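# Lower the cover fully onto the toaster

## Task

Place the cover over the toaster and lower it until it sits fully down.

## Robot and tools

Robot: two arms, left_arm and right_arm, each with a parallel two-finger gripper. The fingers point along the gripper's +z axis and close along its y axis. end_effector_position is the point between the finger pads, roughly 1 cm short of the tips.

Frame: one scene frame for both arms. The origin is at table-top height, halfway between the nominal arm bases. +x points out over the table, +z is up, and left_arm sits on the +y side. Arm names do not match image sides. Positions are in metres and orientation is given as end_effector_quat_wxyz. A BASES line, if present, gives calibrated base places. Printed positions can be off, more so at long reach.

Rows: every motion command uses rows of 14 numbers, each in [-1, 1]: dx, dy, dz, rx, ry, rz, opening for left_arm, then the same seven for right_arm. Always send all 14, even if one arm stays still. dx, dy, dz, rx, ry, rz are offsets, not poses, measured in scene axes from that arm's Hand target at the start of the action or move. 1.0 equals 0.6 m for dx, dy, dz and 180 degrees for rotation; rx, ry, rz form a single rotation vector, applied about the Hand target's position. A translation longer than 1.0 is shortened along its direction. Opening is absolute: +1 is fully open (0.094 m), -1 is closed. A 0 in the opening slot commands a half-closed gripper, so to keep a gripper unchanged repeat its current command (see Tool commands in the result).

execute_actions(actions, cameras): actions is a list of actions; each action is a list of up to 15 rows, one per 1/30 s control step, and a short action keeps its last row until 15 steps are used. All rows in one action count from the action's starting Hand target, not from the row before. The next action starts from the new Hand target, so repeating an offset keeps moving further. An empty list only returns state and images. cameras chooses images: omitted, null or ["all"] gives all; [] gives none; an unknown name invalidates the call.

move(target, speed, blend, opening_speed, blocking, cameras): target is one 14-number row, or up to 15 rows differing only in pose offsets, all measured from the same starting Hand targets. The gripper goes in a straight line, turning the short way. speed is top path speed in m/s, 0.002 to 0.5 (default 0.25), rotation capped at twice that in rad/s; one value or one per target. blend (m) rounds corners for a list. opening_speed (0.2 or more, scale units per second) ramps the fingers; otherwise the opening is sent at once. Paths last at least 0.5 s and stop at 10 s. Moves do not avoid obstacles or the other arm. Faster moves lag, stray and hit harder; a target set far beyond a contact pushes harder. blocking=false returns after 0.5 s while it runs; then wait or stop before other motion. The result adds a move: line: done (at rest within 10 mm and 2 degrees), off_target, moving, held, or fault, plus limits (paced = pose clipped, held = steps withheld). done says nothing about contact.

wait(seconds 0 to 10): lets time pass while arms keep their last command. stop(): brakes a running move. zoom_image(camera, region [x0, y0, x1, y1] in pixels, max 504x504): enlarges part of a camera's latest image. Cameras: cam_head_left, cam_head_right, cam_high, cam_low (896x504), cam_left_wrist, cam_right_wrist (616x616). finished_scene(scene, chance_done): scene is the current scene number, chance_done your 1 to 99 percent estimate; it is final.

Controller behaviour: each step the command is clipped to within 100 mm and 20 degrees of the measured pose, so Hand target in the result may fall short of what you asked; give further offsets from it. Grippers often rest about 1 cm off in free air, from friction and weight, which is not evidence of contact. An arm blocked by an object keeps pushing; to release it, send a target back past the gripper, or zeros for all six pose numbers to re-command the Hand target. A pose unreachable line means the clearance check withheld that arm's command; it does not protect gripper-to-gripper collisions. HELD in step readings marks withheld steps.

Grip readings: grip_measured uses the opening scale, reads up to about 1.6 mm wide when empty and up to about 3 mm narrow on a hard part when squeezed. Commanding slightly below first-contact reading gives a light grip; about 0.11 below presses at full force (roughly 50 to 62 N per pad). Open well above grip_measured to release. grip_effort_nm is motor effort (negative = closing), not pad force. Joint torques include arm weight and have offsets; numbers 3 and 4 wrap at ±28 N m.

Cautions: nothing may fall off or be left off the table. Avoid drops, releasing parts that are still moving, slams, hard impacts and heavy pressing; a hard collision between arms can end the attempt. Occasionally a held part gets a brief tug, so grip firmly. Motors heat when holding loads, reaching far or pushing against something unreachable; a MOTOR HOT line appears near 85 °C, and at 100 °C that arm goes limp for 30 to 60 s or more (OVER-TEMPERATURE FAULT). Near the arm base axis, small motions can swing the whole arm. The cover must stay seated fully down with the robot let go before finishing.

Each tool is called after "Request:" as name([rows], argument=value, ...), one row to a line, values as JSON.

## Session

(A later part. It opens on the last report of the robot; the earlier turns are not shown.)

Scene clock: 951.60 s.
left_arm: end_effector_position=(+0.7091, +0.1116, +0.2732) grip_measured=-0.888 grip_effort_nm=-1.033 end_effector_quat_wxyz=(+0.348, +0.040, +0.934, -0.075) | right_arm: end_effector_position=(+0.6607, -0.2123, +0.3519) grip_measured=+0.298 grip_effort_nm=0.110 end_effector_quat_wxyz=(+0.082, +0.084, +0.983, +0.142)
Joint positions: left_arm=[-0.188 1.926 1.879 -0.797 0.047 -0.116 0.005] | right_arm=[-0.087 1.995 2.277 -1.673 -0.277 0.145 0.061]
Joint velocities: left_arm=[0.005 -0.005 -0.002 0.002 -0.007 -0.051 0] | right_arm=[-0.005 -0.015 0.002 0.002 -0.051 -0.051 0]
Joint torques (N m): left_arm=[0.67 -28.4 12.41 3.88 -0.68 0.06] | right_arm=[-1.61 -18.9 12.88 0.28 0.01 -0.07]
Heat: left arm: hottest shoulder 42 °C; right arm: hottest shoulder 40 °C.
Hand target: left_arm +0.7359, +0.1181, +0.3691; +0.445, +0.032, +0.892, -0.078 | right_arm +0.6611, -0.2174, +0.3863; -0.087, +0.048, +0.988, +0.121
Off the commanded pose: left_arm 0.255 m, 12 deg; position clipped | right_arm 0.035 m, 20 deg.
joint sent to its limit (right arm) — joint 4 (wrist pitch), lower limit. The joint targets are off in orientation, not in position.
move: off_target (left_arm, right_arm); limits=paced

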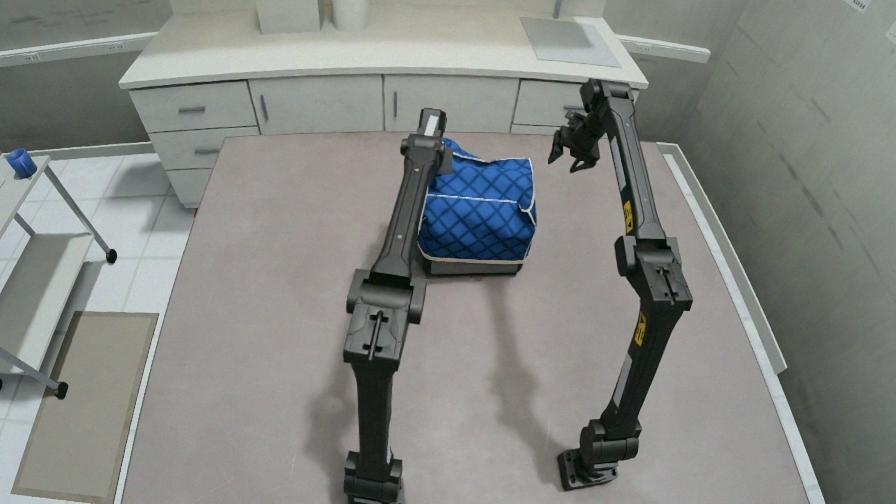

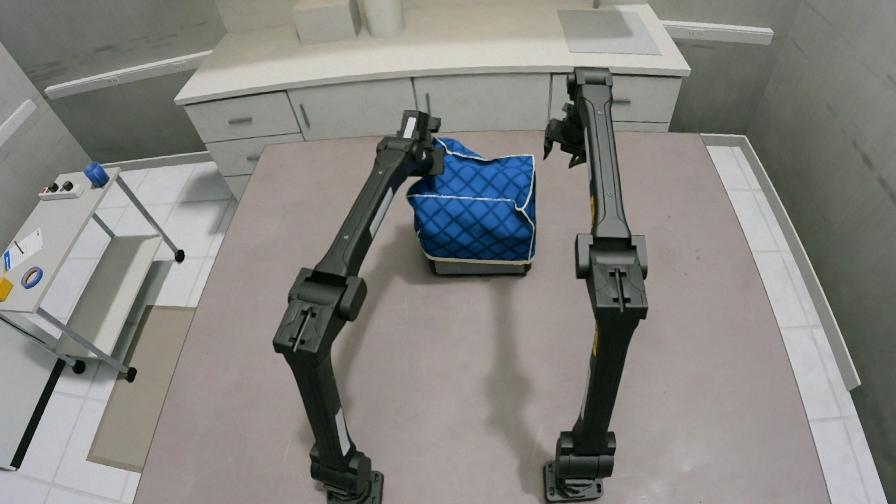

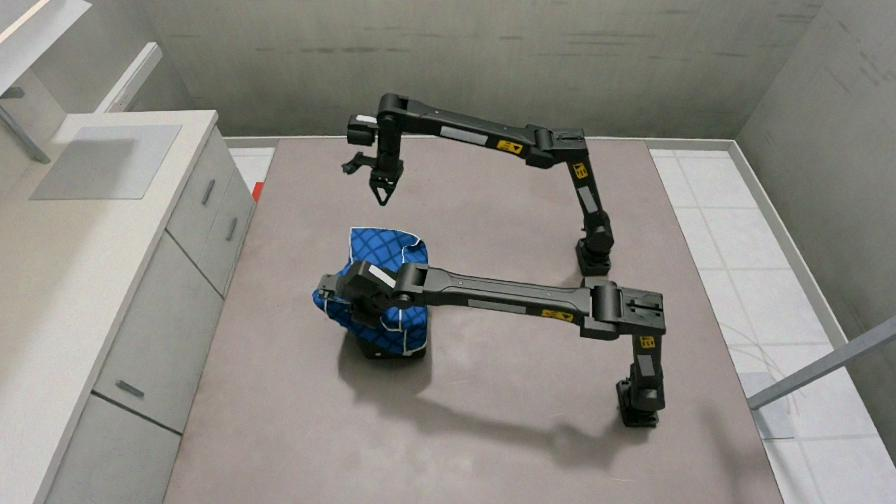

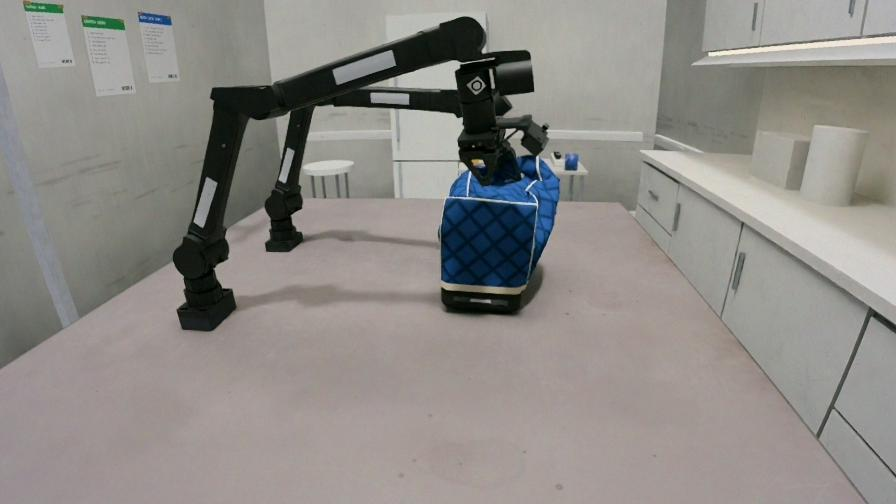

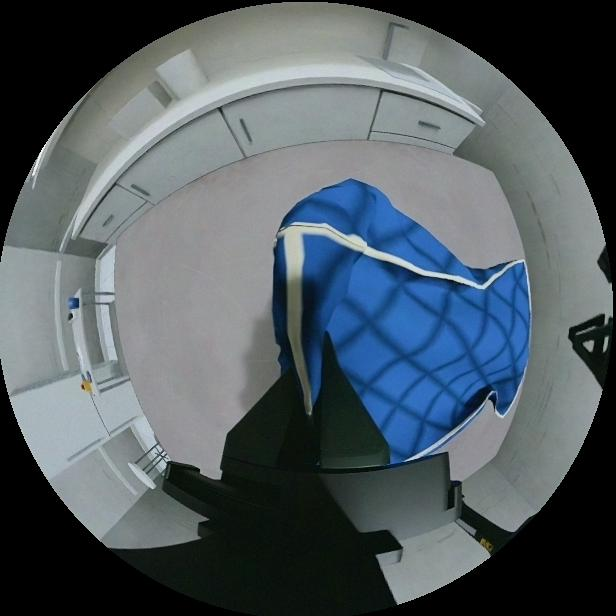

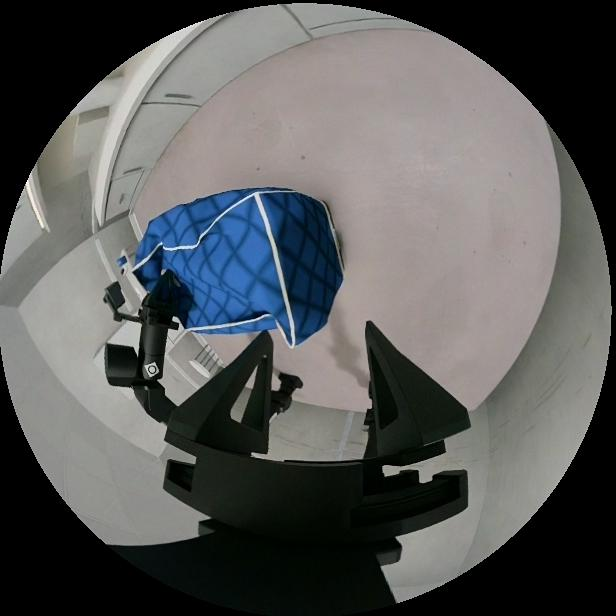

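Request:
move(target=[-0.1,0.02,-0.24,0,0.12,0,-1,0,0,0,0,0,0,0.3], speed=0.15, cameras=[])

Request:
move(target=[0,0,0.02,0,0,0,0.5,0,0,0,0,0,0,0.3], opening_speed=1, cameras=[])

Request:
move([
  [0,0,0.2,0,0.1,0,0.5,0,0,0,0,0,0,0.3],
  [0.05,0.25,0.25,0,0.1,0,0.5,0,0,0,0,0,0,0.3],
])

Request:
zoom_image(camera="cam_left_wrist", region=[340, 200, 590, 450])

Request:
zoom_image(camera="cam_high", region=[290, 210, 490, 410])

Request:
zoom_image(camera="cam_low", region=[360, 60, 600, 330])

Scene clock: 965.00 s.
left_arm: end_effector_position=(+0.6827, +0.1132, +0.2505) grip_measured=-0.888 grip_effort_nm=-1.033 end_effector_quat_wxyz=(+0.299, +0.032, +0.950, -0.089) | right_arm: end_effector_position=(+0.6607, -0.2123, +0.3519) grip_measured=+0.298 grip_effort_nm=0.110 end_effector_quat_wxyz=(+0.082, +0.084, +0.983, +0.142)
Joint positions: left_arm=[-0.184 1.906 1.826 -0.861 0.086 -0.139 0.005] | right_arm=[-0.087 1.995 2.277 -1.673 -0.277 0.145 0.061]
Joint velocities: left_arm=[-0.005 0.005 -0.012 0.007 -0.066 0.022 0] | right_arm=[0.005 -0.005 0.007 -0.007 0.051 0.051 0]
Joint torques (N m): left_arm=[1.67 -21.42 6.22 0.01 -0.04 -0.05] | right_arm=[-1.49 -18.78 12.86 0.27 0.01 -0.06]
Heat: left arm: hottest shoulder 42 °C; right arm: hottest shoulder 40 °C.
Hand target: left_arm +0.6760, +0.1324, +0.2253; +0.270, +0.014, +0.959, -0.082 | right_arm +0.6611, -0.2174, +0.3863; -0.087, +0.048, +0.988, +0.121
Off the commanded pose: left_arm 0.031 m, 4 deg | right_arm 0.035 m, 20 deg.
joint sent to its limit (right arm) — joint 4 (wrist pitch), lower limit. The joint targets are off in orientation, not in position.
move: off_target (left_arm, right_arm)
No camera images: "cameras" was empty.

Scene clock: 966.90 s.
left_arm: end_effector_position=(+0.6758, +0.1247, +0.2444) grip_measured=+0.497 grip_effort_nm=0.115 end_effector_quat_wxyz=(+0.279, +0.024, +0.956, -0.084) | right_arm: end_effector_position=(+0.6607, -0.2123, +0.3519) grip_measured=+0.298 grip_effort_nm=0.105 end_effector_quat_wxyz=(+0.082, +0.084, +0.983, +0.142)
Joint positions: left_arm=[-0.17 1.905 1.826 -0.905 0.086 -0.141 0.07] | right_arm=[-0.087 1.995 2.277 -1.673 -0.277 0.145 0.061]
Joint velocities: left_arm=[-0.015 -0.005 -0.002 -0.007 0.022 -0.051 -0.001] | right_arm=[0.005 -0.005 -0.017 0.002 0.007 -0.007 0]
Joint torques (N m): left_arm=[0.91 -21.42 8.02 0.35 -0.01 0] | right_arm=[-1.44 -18.9 12.9 0.25 0.01 -0.07]
Heat: left arm: hottest shoulder 42 °C; right arm: hottest shoulder 40 °C.
Hand target: left_arm +0.6761, +0.1321, +0.2376; +0.270, +0.014, +0.959, -0.082 | right_arm +0.6611, -0.2174, +0.3863; -0.087, +0.048, +0.988, +0.121
Off the commanded pose: left_arm 0.011 m, 2 deg | right_arm 0.035 m, 20 deg.
joint sent to its limit (right arm) — joint 4 (wrist pitch), lower limit. The joint targets are off in orientation, not in position.
move: off_target (left_arm, right_arm)
No camera images: "cameras" was empty.

Scene clock: 969.23 s.
left_arm: end_effector_position=(+0.7021, +0.2835, +0.3885) grip_measured=+0.498 grip_effort_nm=0.110 end_effector_quat_wxyz=(+0.233, -0.019, +0.969, -0.083) | right_arm: end_effector_position=(+0.6607, -0.2123, +0.3519) grip_measured=+0.298 grip_effort_nm=0.110 end_effector_quat_wxyz=(+0.082, +0.084, +0.983, +0.142)
Joint positions: left_arm=[0.072 2.243 2.818 -1.68 0.187 -0.007 0.07] | right_arm=[-0.087 1.995 2.277 -1.673 -0.277 0.145 0.061]
Joint velocities: left_arm=[0.015 -0.005 0.002 -0.002 0.037 0.007 0] | right_arm=[-0.005 -0.005 -0.027 0.002 0.007 0.007 0]
Joint torques (N m): left_arm=[-0.56 -22.95 10.07 0.38 0.17 0.17] | right_arm=[-1.44 -18.78 12.92 0.25 0.03 -0.06]
Heat: left arm: hottest shoulder 42 °C; right arm: hottest shoulder 40 °C.
Hand target: left_arm +0.7077, +0.2789, +0.3911; +0.118, +0.001, +0.989, -0.084 | right_arm +0.6611, -0.2174, +0.3863; -0.087, +0.048, +0.988, +0.121
Off the commanded pose: left_arm 0.004 m, 14 deg | right_arm 0.035 m, 20 deg.
joint sent to its limit (left arm) — joint 4 (wrist pitch), lower limit. The joint targets are off in position and orientation.
joint sent to its limit (right arm) — joint 4 (wrist pitch), lower limit. The joint targets are off in orientation, not in position.
move: off_target (left_arm, right_arm)

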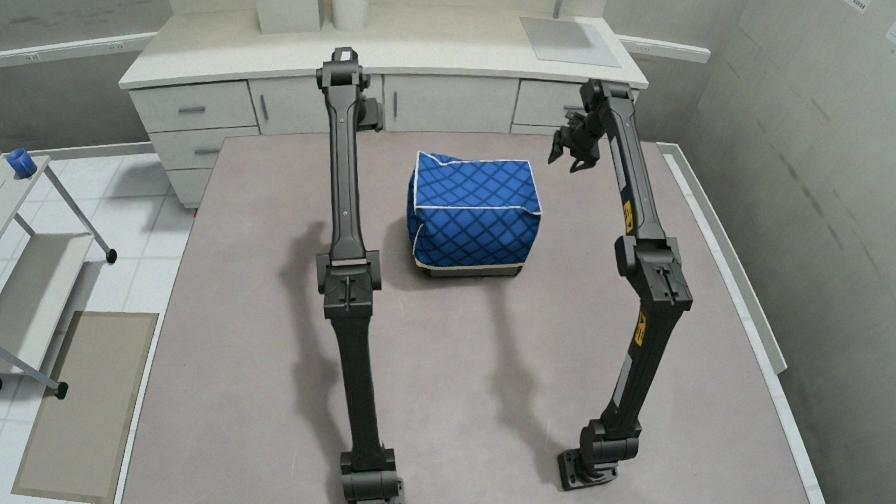

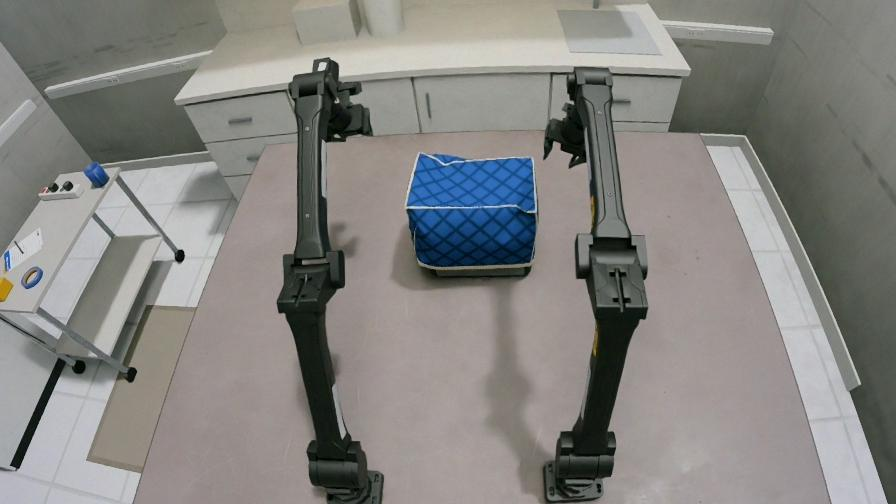

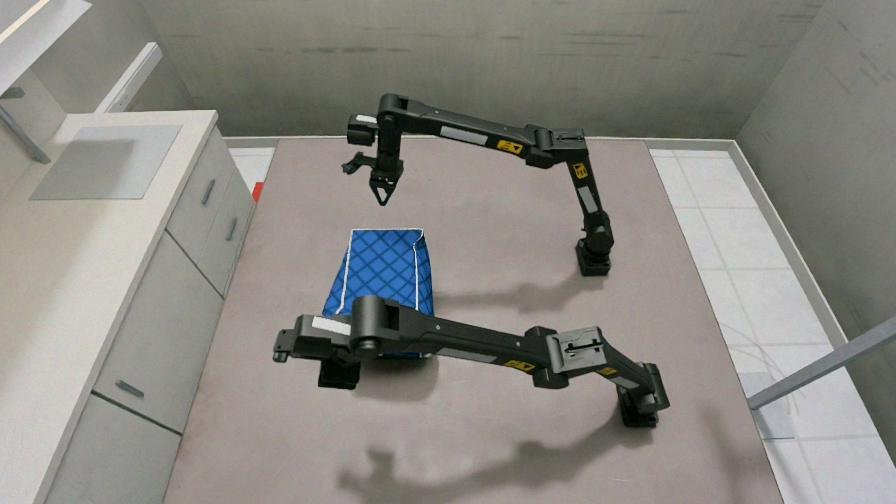

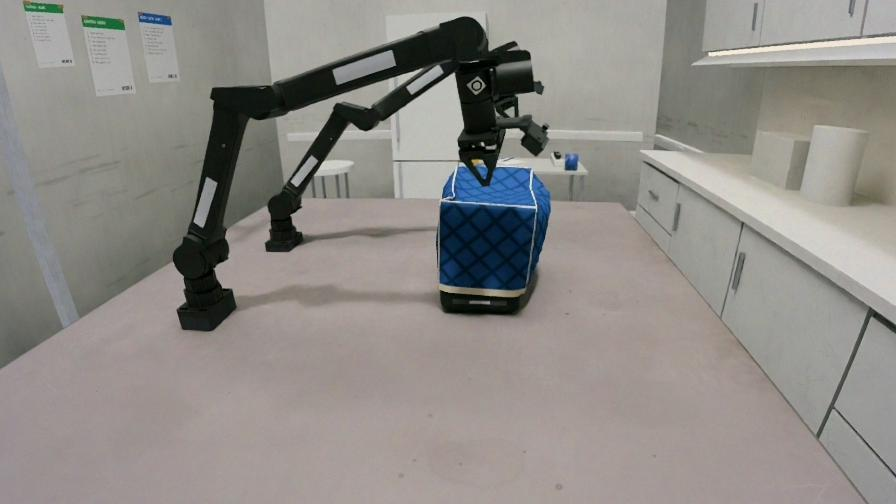

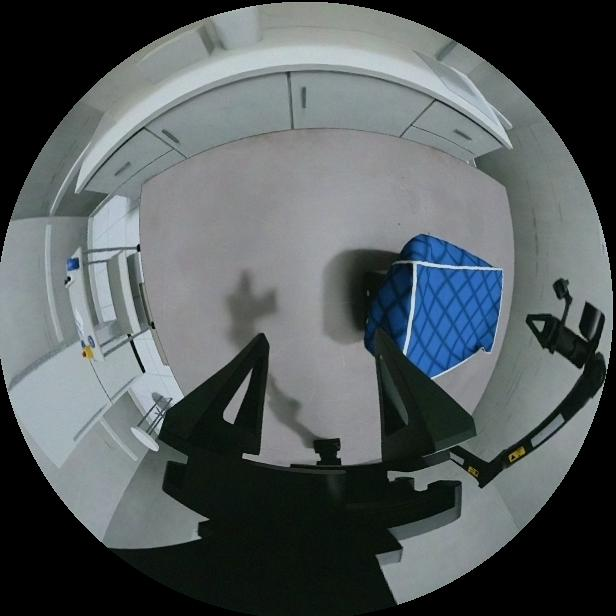

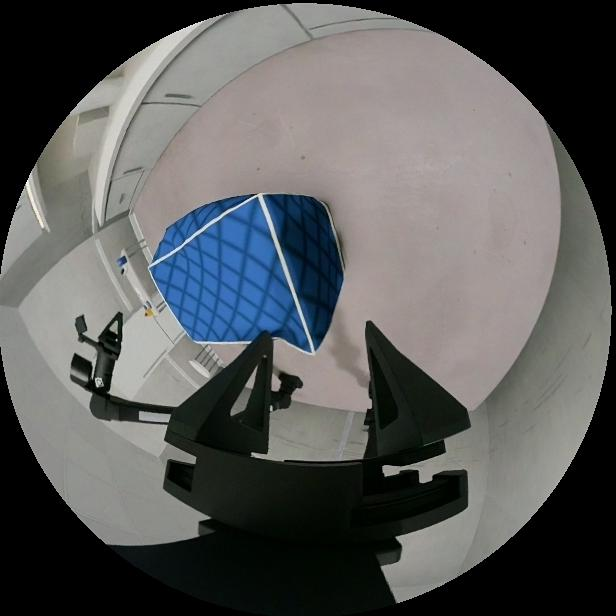

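Scaled by 2.016 from the camera's 616x616 image, which has a finer 880x880 frame.

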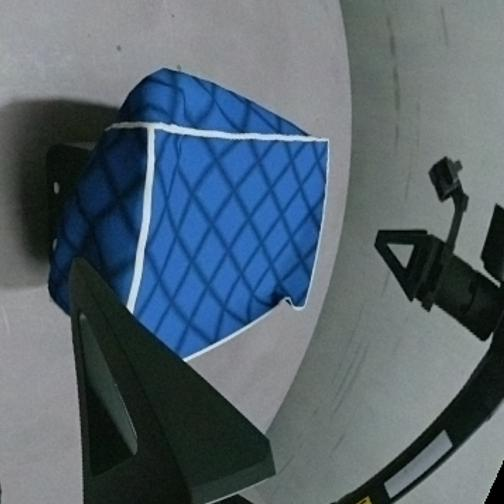

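Scaled by 2.520.

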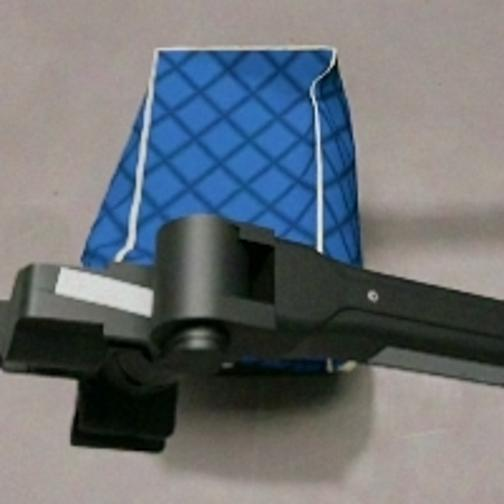

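Scaled by 1.867.

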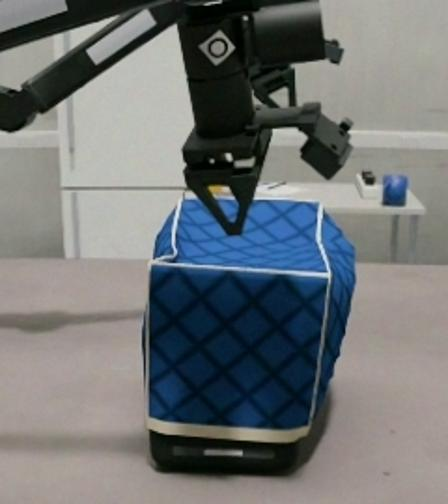

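Request:
move([
  [0.045,-0.35,-0.1,0,0.06,0,0.6,0,0,0,0,0,0,0.3],
  [0.045,-0.35,-0.36,0,0.06,0,0.6,0,0,0,0,0,0,0.3],
], speed=0.2)

Request:
move(target=[0,0,0,0,0,0,-1,0,0,0,0,0,0,0.3], cameras=["cam_left_wrist","cam_low"])

Request:
zoom_image(camera="cam_low", region=[360, 60, 600, 330])

Scene clock: 977.43 s.
left_arm: end_effector_position=(+0.7287, +0.0720, +0.2210) grip_measured=+0.598 grip_effort_nm=0.110 end_effector_quat_wxyz=(+0.119, -0.013, +0.987, -0.105) | right_arm: end_effector_position=(+0.6607, -0.2123, +0.3519) grip_measured=+0.298 grip_effort_nm=0.100 end_effector_quat_wxyz=(+0.082, +0.084, +0.983, +0.142)
Joint positions: left_arm=[-0.21 2.509 2.892 -1.673 0.152 -0.254 0.075] | right_arm=[-0.087 1.995 2.277 -1.673 -0.277 0.145 0.061]
Joint velocities: left_arm=[-0.015 0.005 0.002 -0.017 -0.007 0.037 0] | right_arm=[0.005 0.015 0.017 -0.012 -0.037 -0.066 -0.001]
Joint torques (N m): left_arm=[0.32 -21.71 8.46 -0.21 0.12 0.14] | right_arm=[-1.55 -18.84 12.89 0.25 0.01 -0.07]
Heat: left arm: hottest elbow 42 °C; right arm: hottest shoulder 40 °C.
Hand target: left_arm +0.7344, +0.0732, +0.1717; +0.023, -0.010, +0.996, -0.082 | right_arm +0.6611, -0.2174, +0.3863; -0.087, +0.048, +0.988, +0.121
Off the commanded pose: left_arm 0.046 m, 11 deg | right_arm 0.035 m, 20 deg.
elbow stopped short (left arm): the move would have taken joint 3 (elbow) straighter than the controller allows.
joint sent to its limit (left arm) — joint 4 (wrist pitch), lower limit. The joint targets are off in position and orientation.
joint sent to its limit (right arm) — joint 4 (wrist pitch), lower limit. The joint targets are off in orientation, not in position.
move: off_target (left_arm, right_arm); limits=paced

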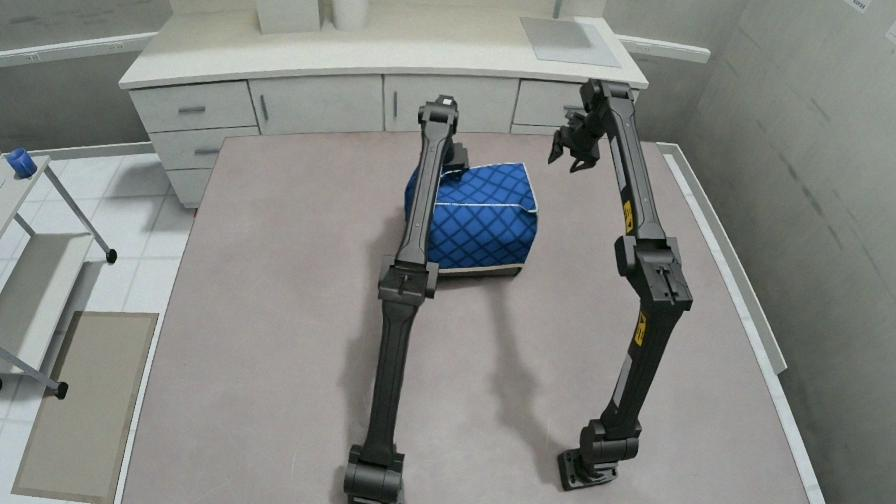

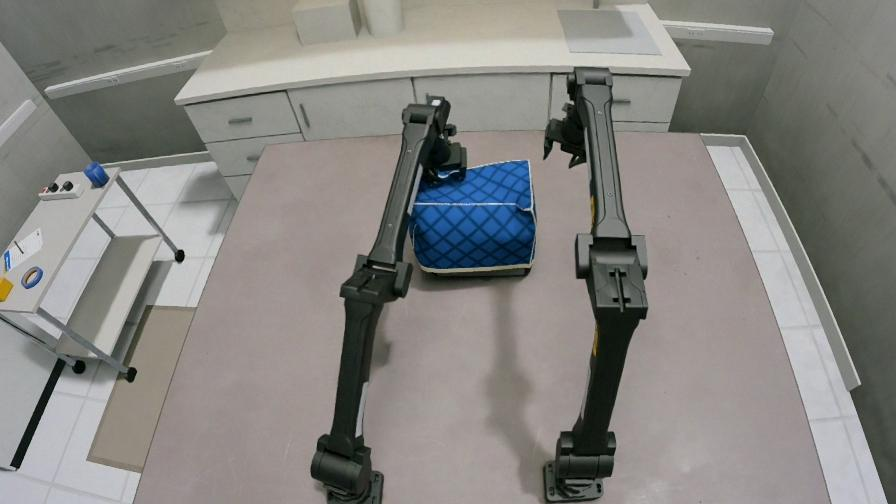

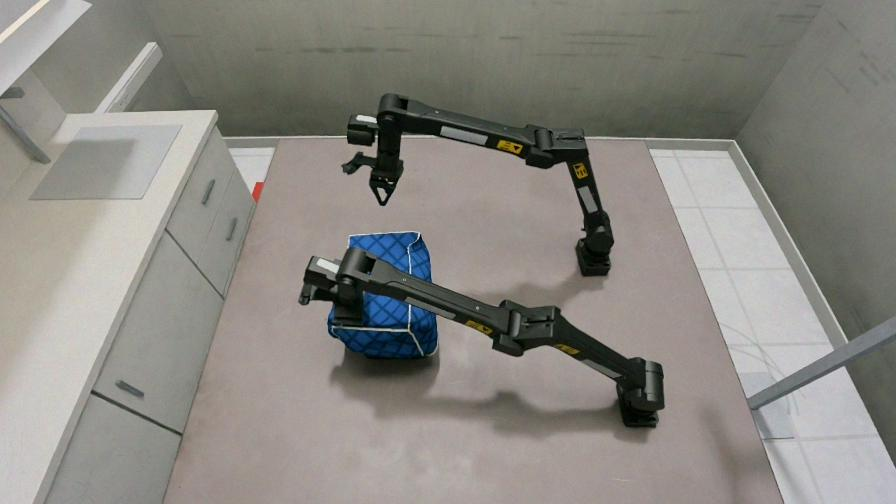

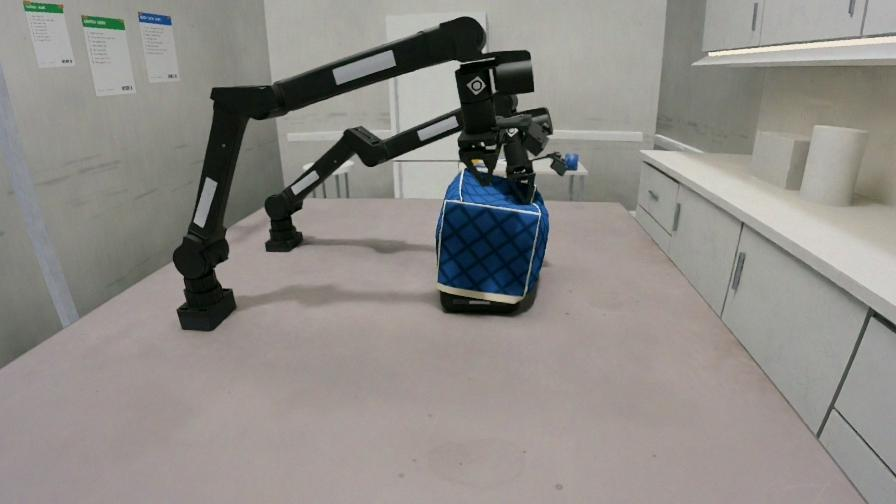

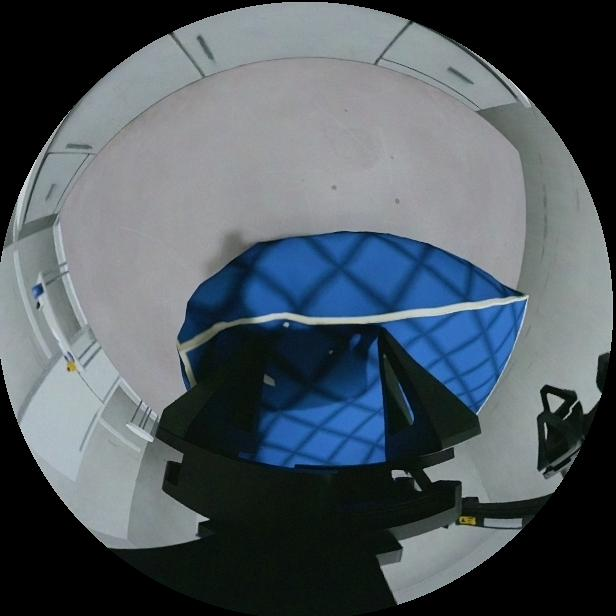

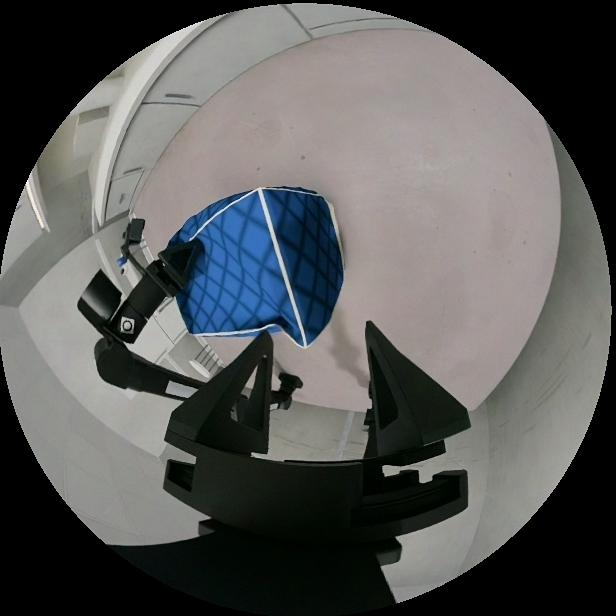

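Scene clock: 978.57 s.
left_arm: end_effector_position=(+0.7292, +0.0720, +0.2118) grip_measured=-0.989 grip_effort_nm=-0.589 end_effector_quat_wxyz=(+0.112, -0.014, +0.988, -0.103) | right_arm: end_effector_position=(+0.6607, -0.2123, +0.3519) grip_measured=+0.298 grip_effort_nm=0.110 end_effector_quat_wxyz=(+0.082, +0.084, +0.983, +0.142)
Joint positions: left_arm=[-0.21 2.521 2.892 -1.674 0.152 -0.253 0.001] | right_arm=[-0.087 1.995 2.277 -1.673 -0.277 0.145 0.061]
Joint velocities: left_arm=[0.005 -0.015 -0.002 -0.007 -0.051 0.022 0] | right_arm=[-0.024 0.005 -0.012 0.012 0.022 -0.022 -0.001]
Joint torques (N m): left_arm=[0.38 -22.89 8.81 -0.09 0.11 0.11] | right_arm=[-1.55 -18.78 12.9 0.25 0.01 -0.08]
Heat: left arm: hottest elbow 42 °C; right arm: hottest shoulder 40 °C.
Hand target: left_arm +0.7344, +0.0731, +0.1718; +0.023, -0.010, +0.996, -0.082 | right_arm +0.6611, -0.2174, +0.3863; -0.087, +0.048, +0.988, +0.121
Off the commanded pose: left_arm 0.040 m, 11 deg | right_arm 0.035 m, 20 deg.
joint sent to its limit (left arm) — joint 4 (wrist pitch), lower limit. The joint targets are off in orientation, not in position.
joint sent to its limit (right arm) — joint 4 (wrist pitch), lower limit. The joint targets are off in orientation, not in position.
move: off_target (left_arm, right_arm)
Images, in order (width x height): cam_low 896x504, cam_left_wrist 616x616.

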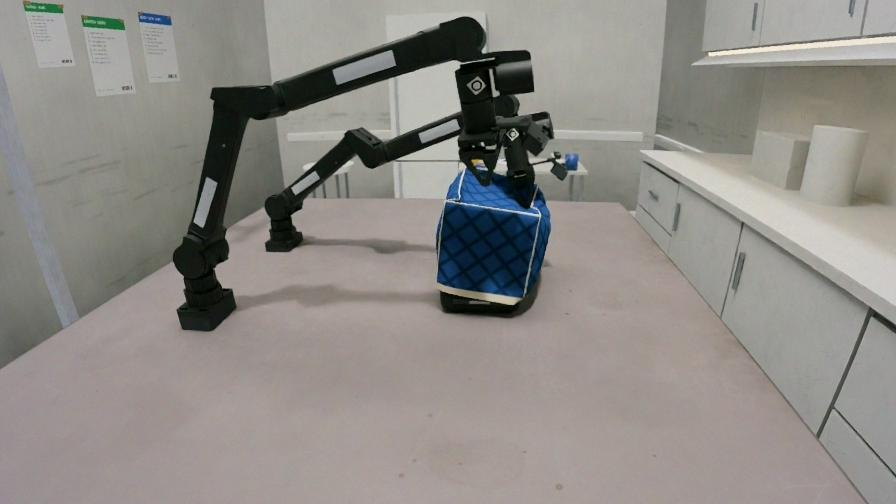

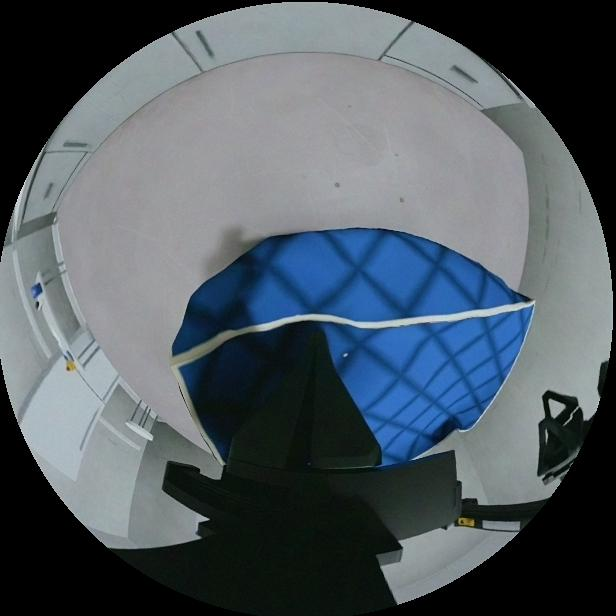

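Scaled by 1.867.

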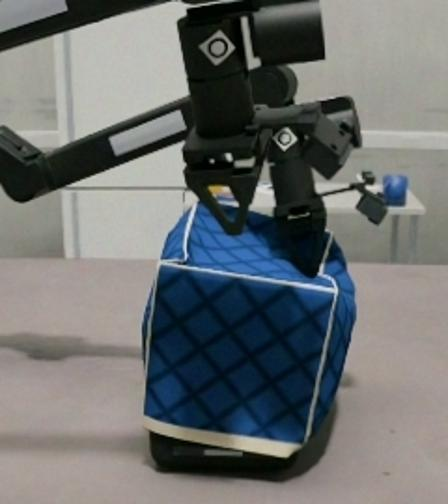

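Request:
move([
  [0,0,0.25,0,0,0,0.5,0,0,0,0,0,0,0.5],
  [-0.07,0.13,0.25,0,0,0,0.5,0,0.1,0,0,0,0,0.5],
  [-0.07,0.13,0.08,0,0,0,0.5,0.03,0.1,-0.25,0,0,0,0.5],
])

Request:
zoom_image(camera="cam_high", region=[290, 210, 490, 410])

Request:
zoom_image(camera="cam_head_right", region=[350, 60, 600, 310])

Scene clock: 996.43 s.
left_arm: end_effector_position=(+0.6915, +0.1550, +0.2401) grip_measured=+0.498 grip_effort_nm=0.110 end_effector_quat_wxyz=(+0.072, -0.021, +0.993, -0.091) | right_arm: end_effector_position=(+0.6744, -0.1531, +0.2405) grip_measured=+0.498 grip_effort_nm=0.110 end_effector_quat_wxyz=(-0.016, +0.062, +0.989, +0.135)
Joint positions: left_arm=[-0.108 2.317 2.595 -1.68 0.162 -0.158 0.07] | right_arm=[0.004 2.155 2.255 -1.673 -0.272 0.166 0.07]
Joint velocities: left_arm=[-0.034 0.015 -0.007 -0.007 0.007 0.051 0.001] | right_arm=[-0.005 -0.005 -0.007 -0.012 0.022 -0.051 0]
Joint torques (N m): left_arm=[-0.44 -24.47 7.39 -0.06 -0.05 0.18] | right_arm=[-1.2 -18.02 9.72 -0.09 0.11 -0.07]
Heat: left arm: hottest elbow 42 °C; right arm: hottest shoulder 40 °C.
Hand target: left_arm +0.6922, +0.1506, +0.2205; +0.024, -0.010, +0.996, -0.082 | right_arm +0.6767, -0.1565, +0.2351; -0.087, +0.047, +0.988, +0.121
Off the commanded pose: left_arm 0.021 m, 6 deg | right_arm 0.008 m, 8 deg.
elbow stopped short (left arm): the move would have taken joint 3 (elbow) straighter than the controller allows.
joint sent to its limit (left arm) — joint 4 (wrist pitch), lower limit. The joint targets are off in orientation, not in position.
joint sent to its limit (right arm) — joint 4 (wrist pitch), lower limit. The joint targets are off in position and orientation.
move: off_target (left_arm, right_arm)

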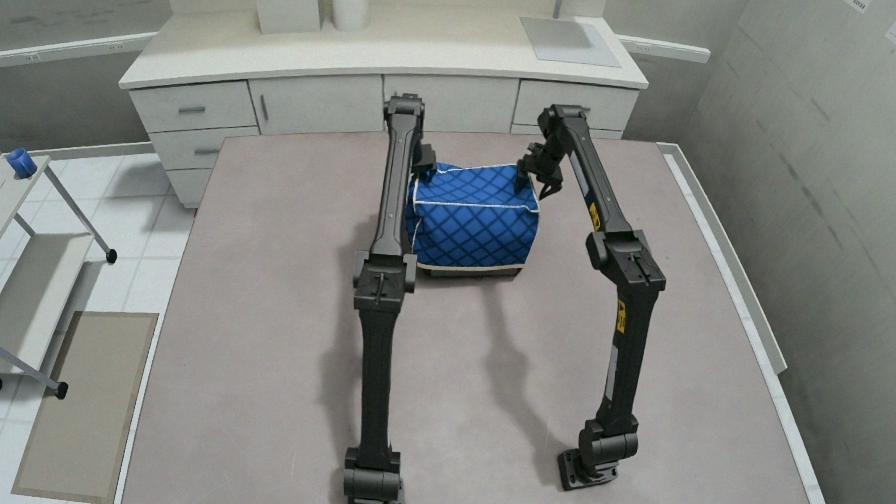

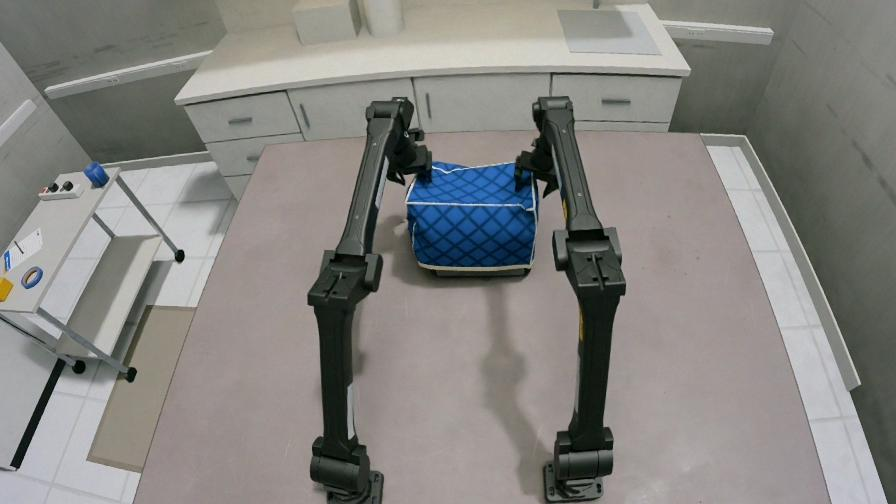

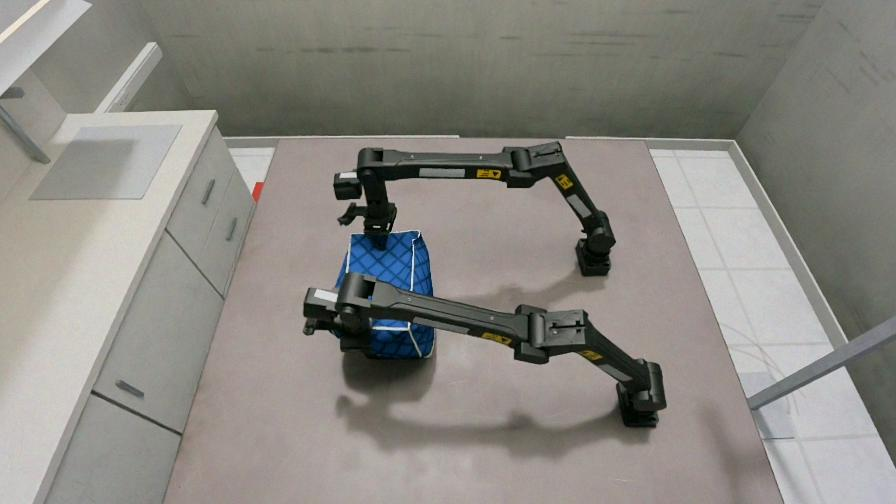

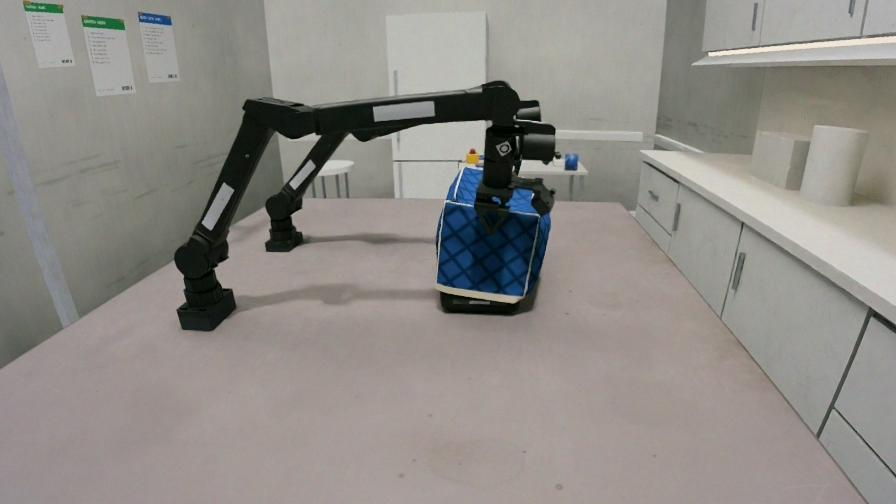

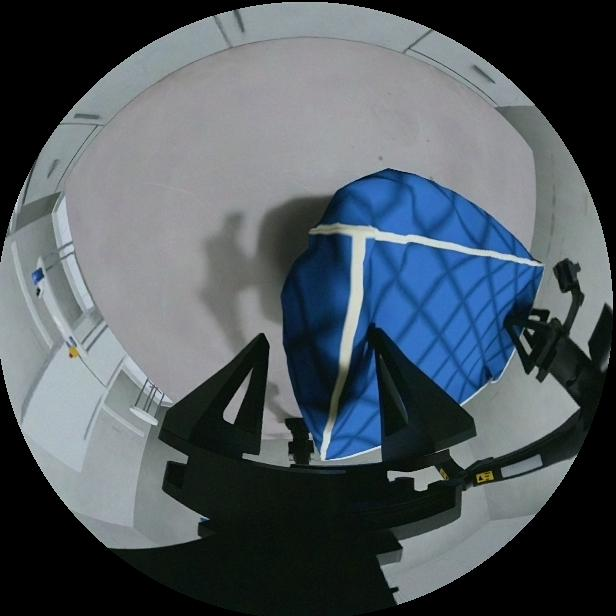

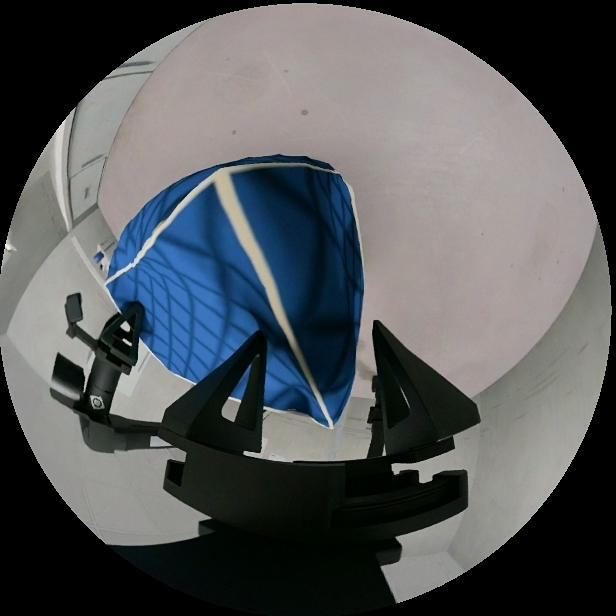

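Scaled by 2.520.

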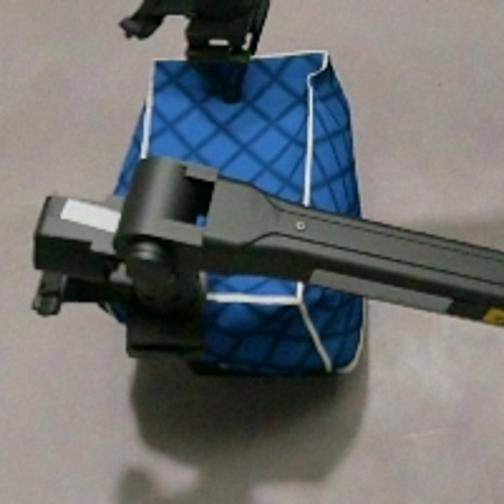

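Scaled by 2.016.

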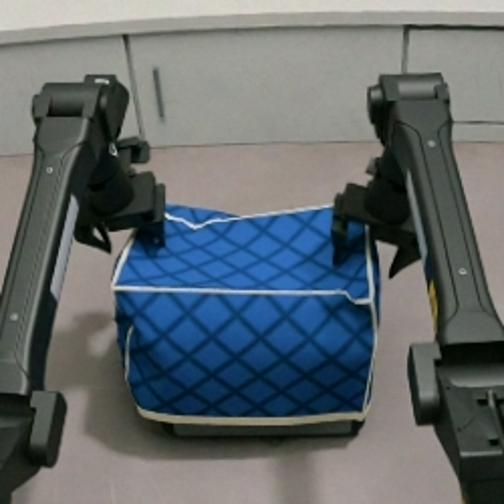

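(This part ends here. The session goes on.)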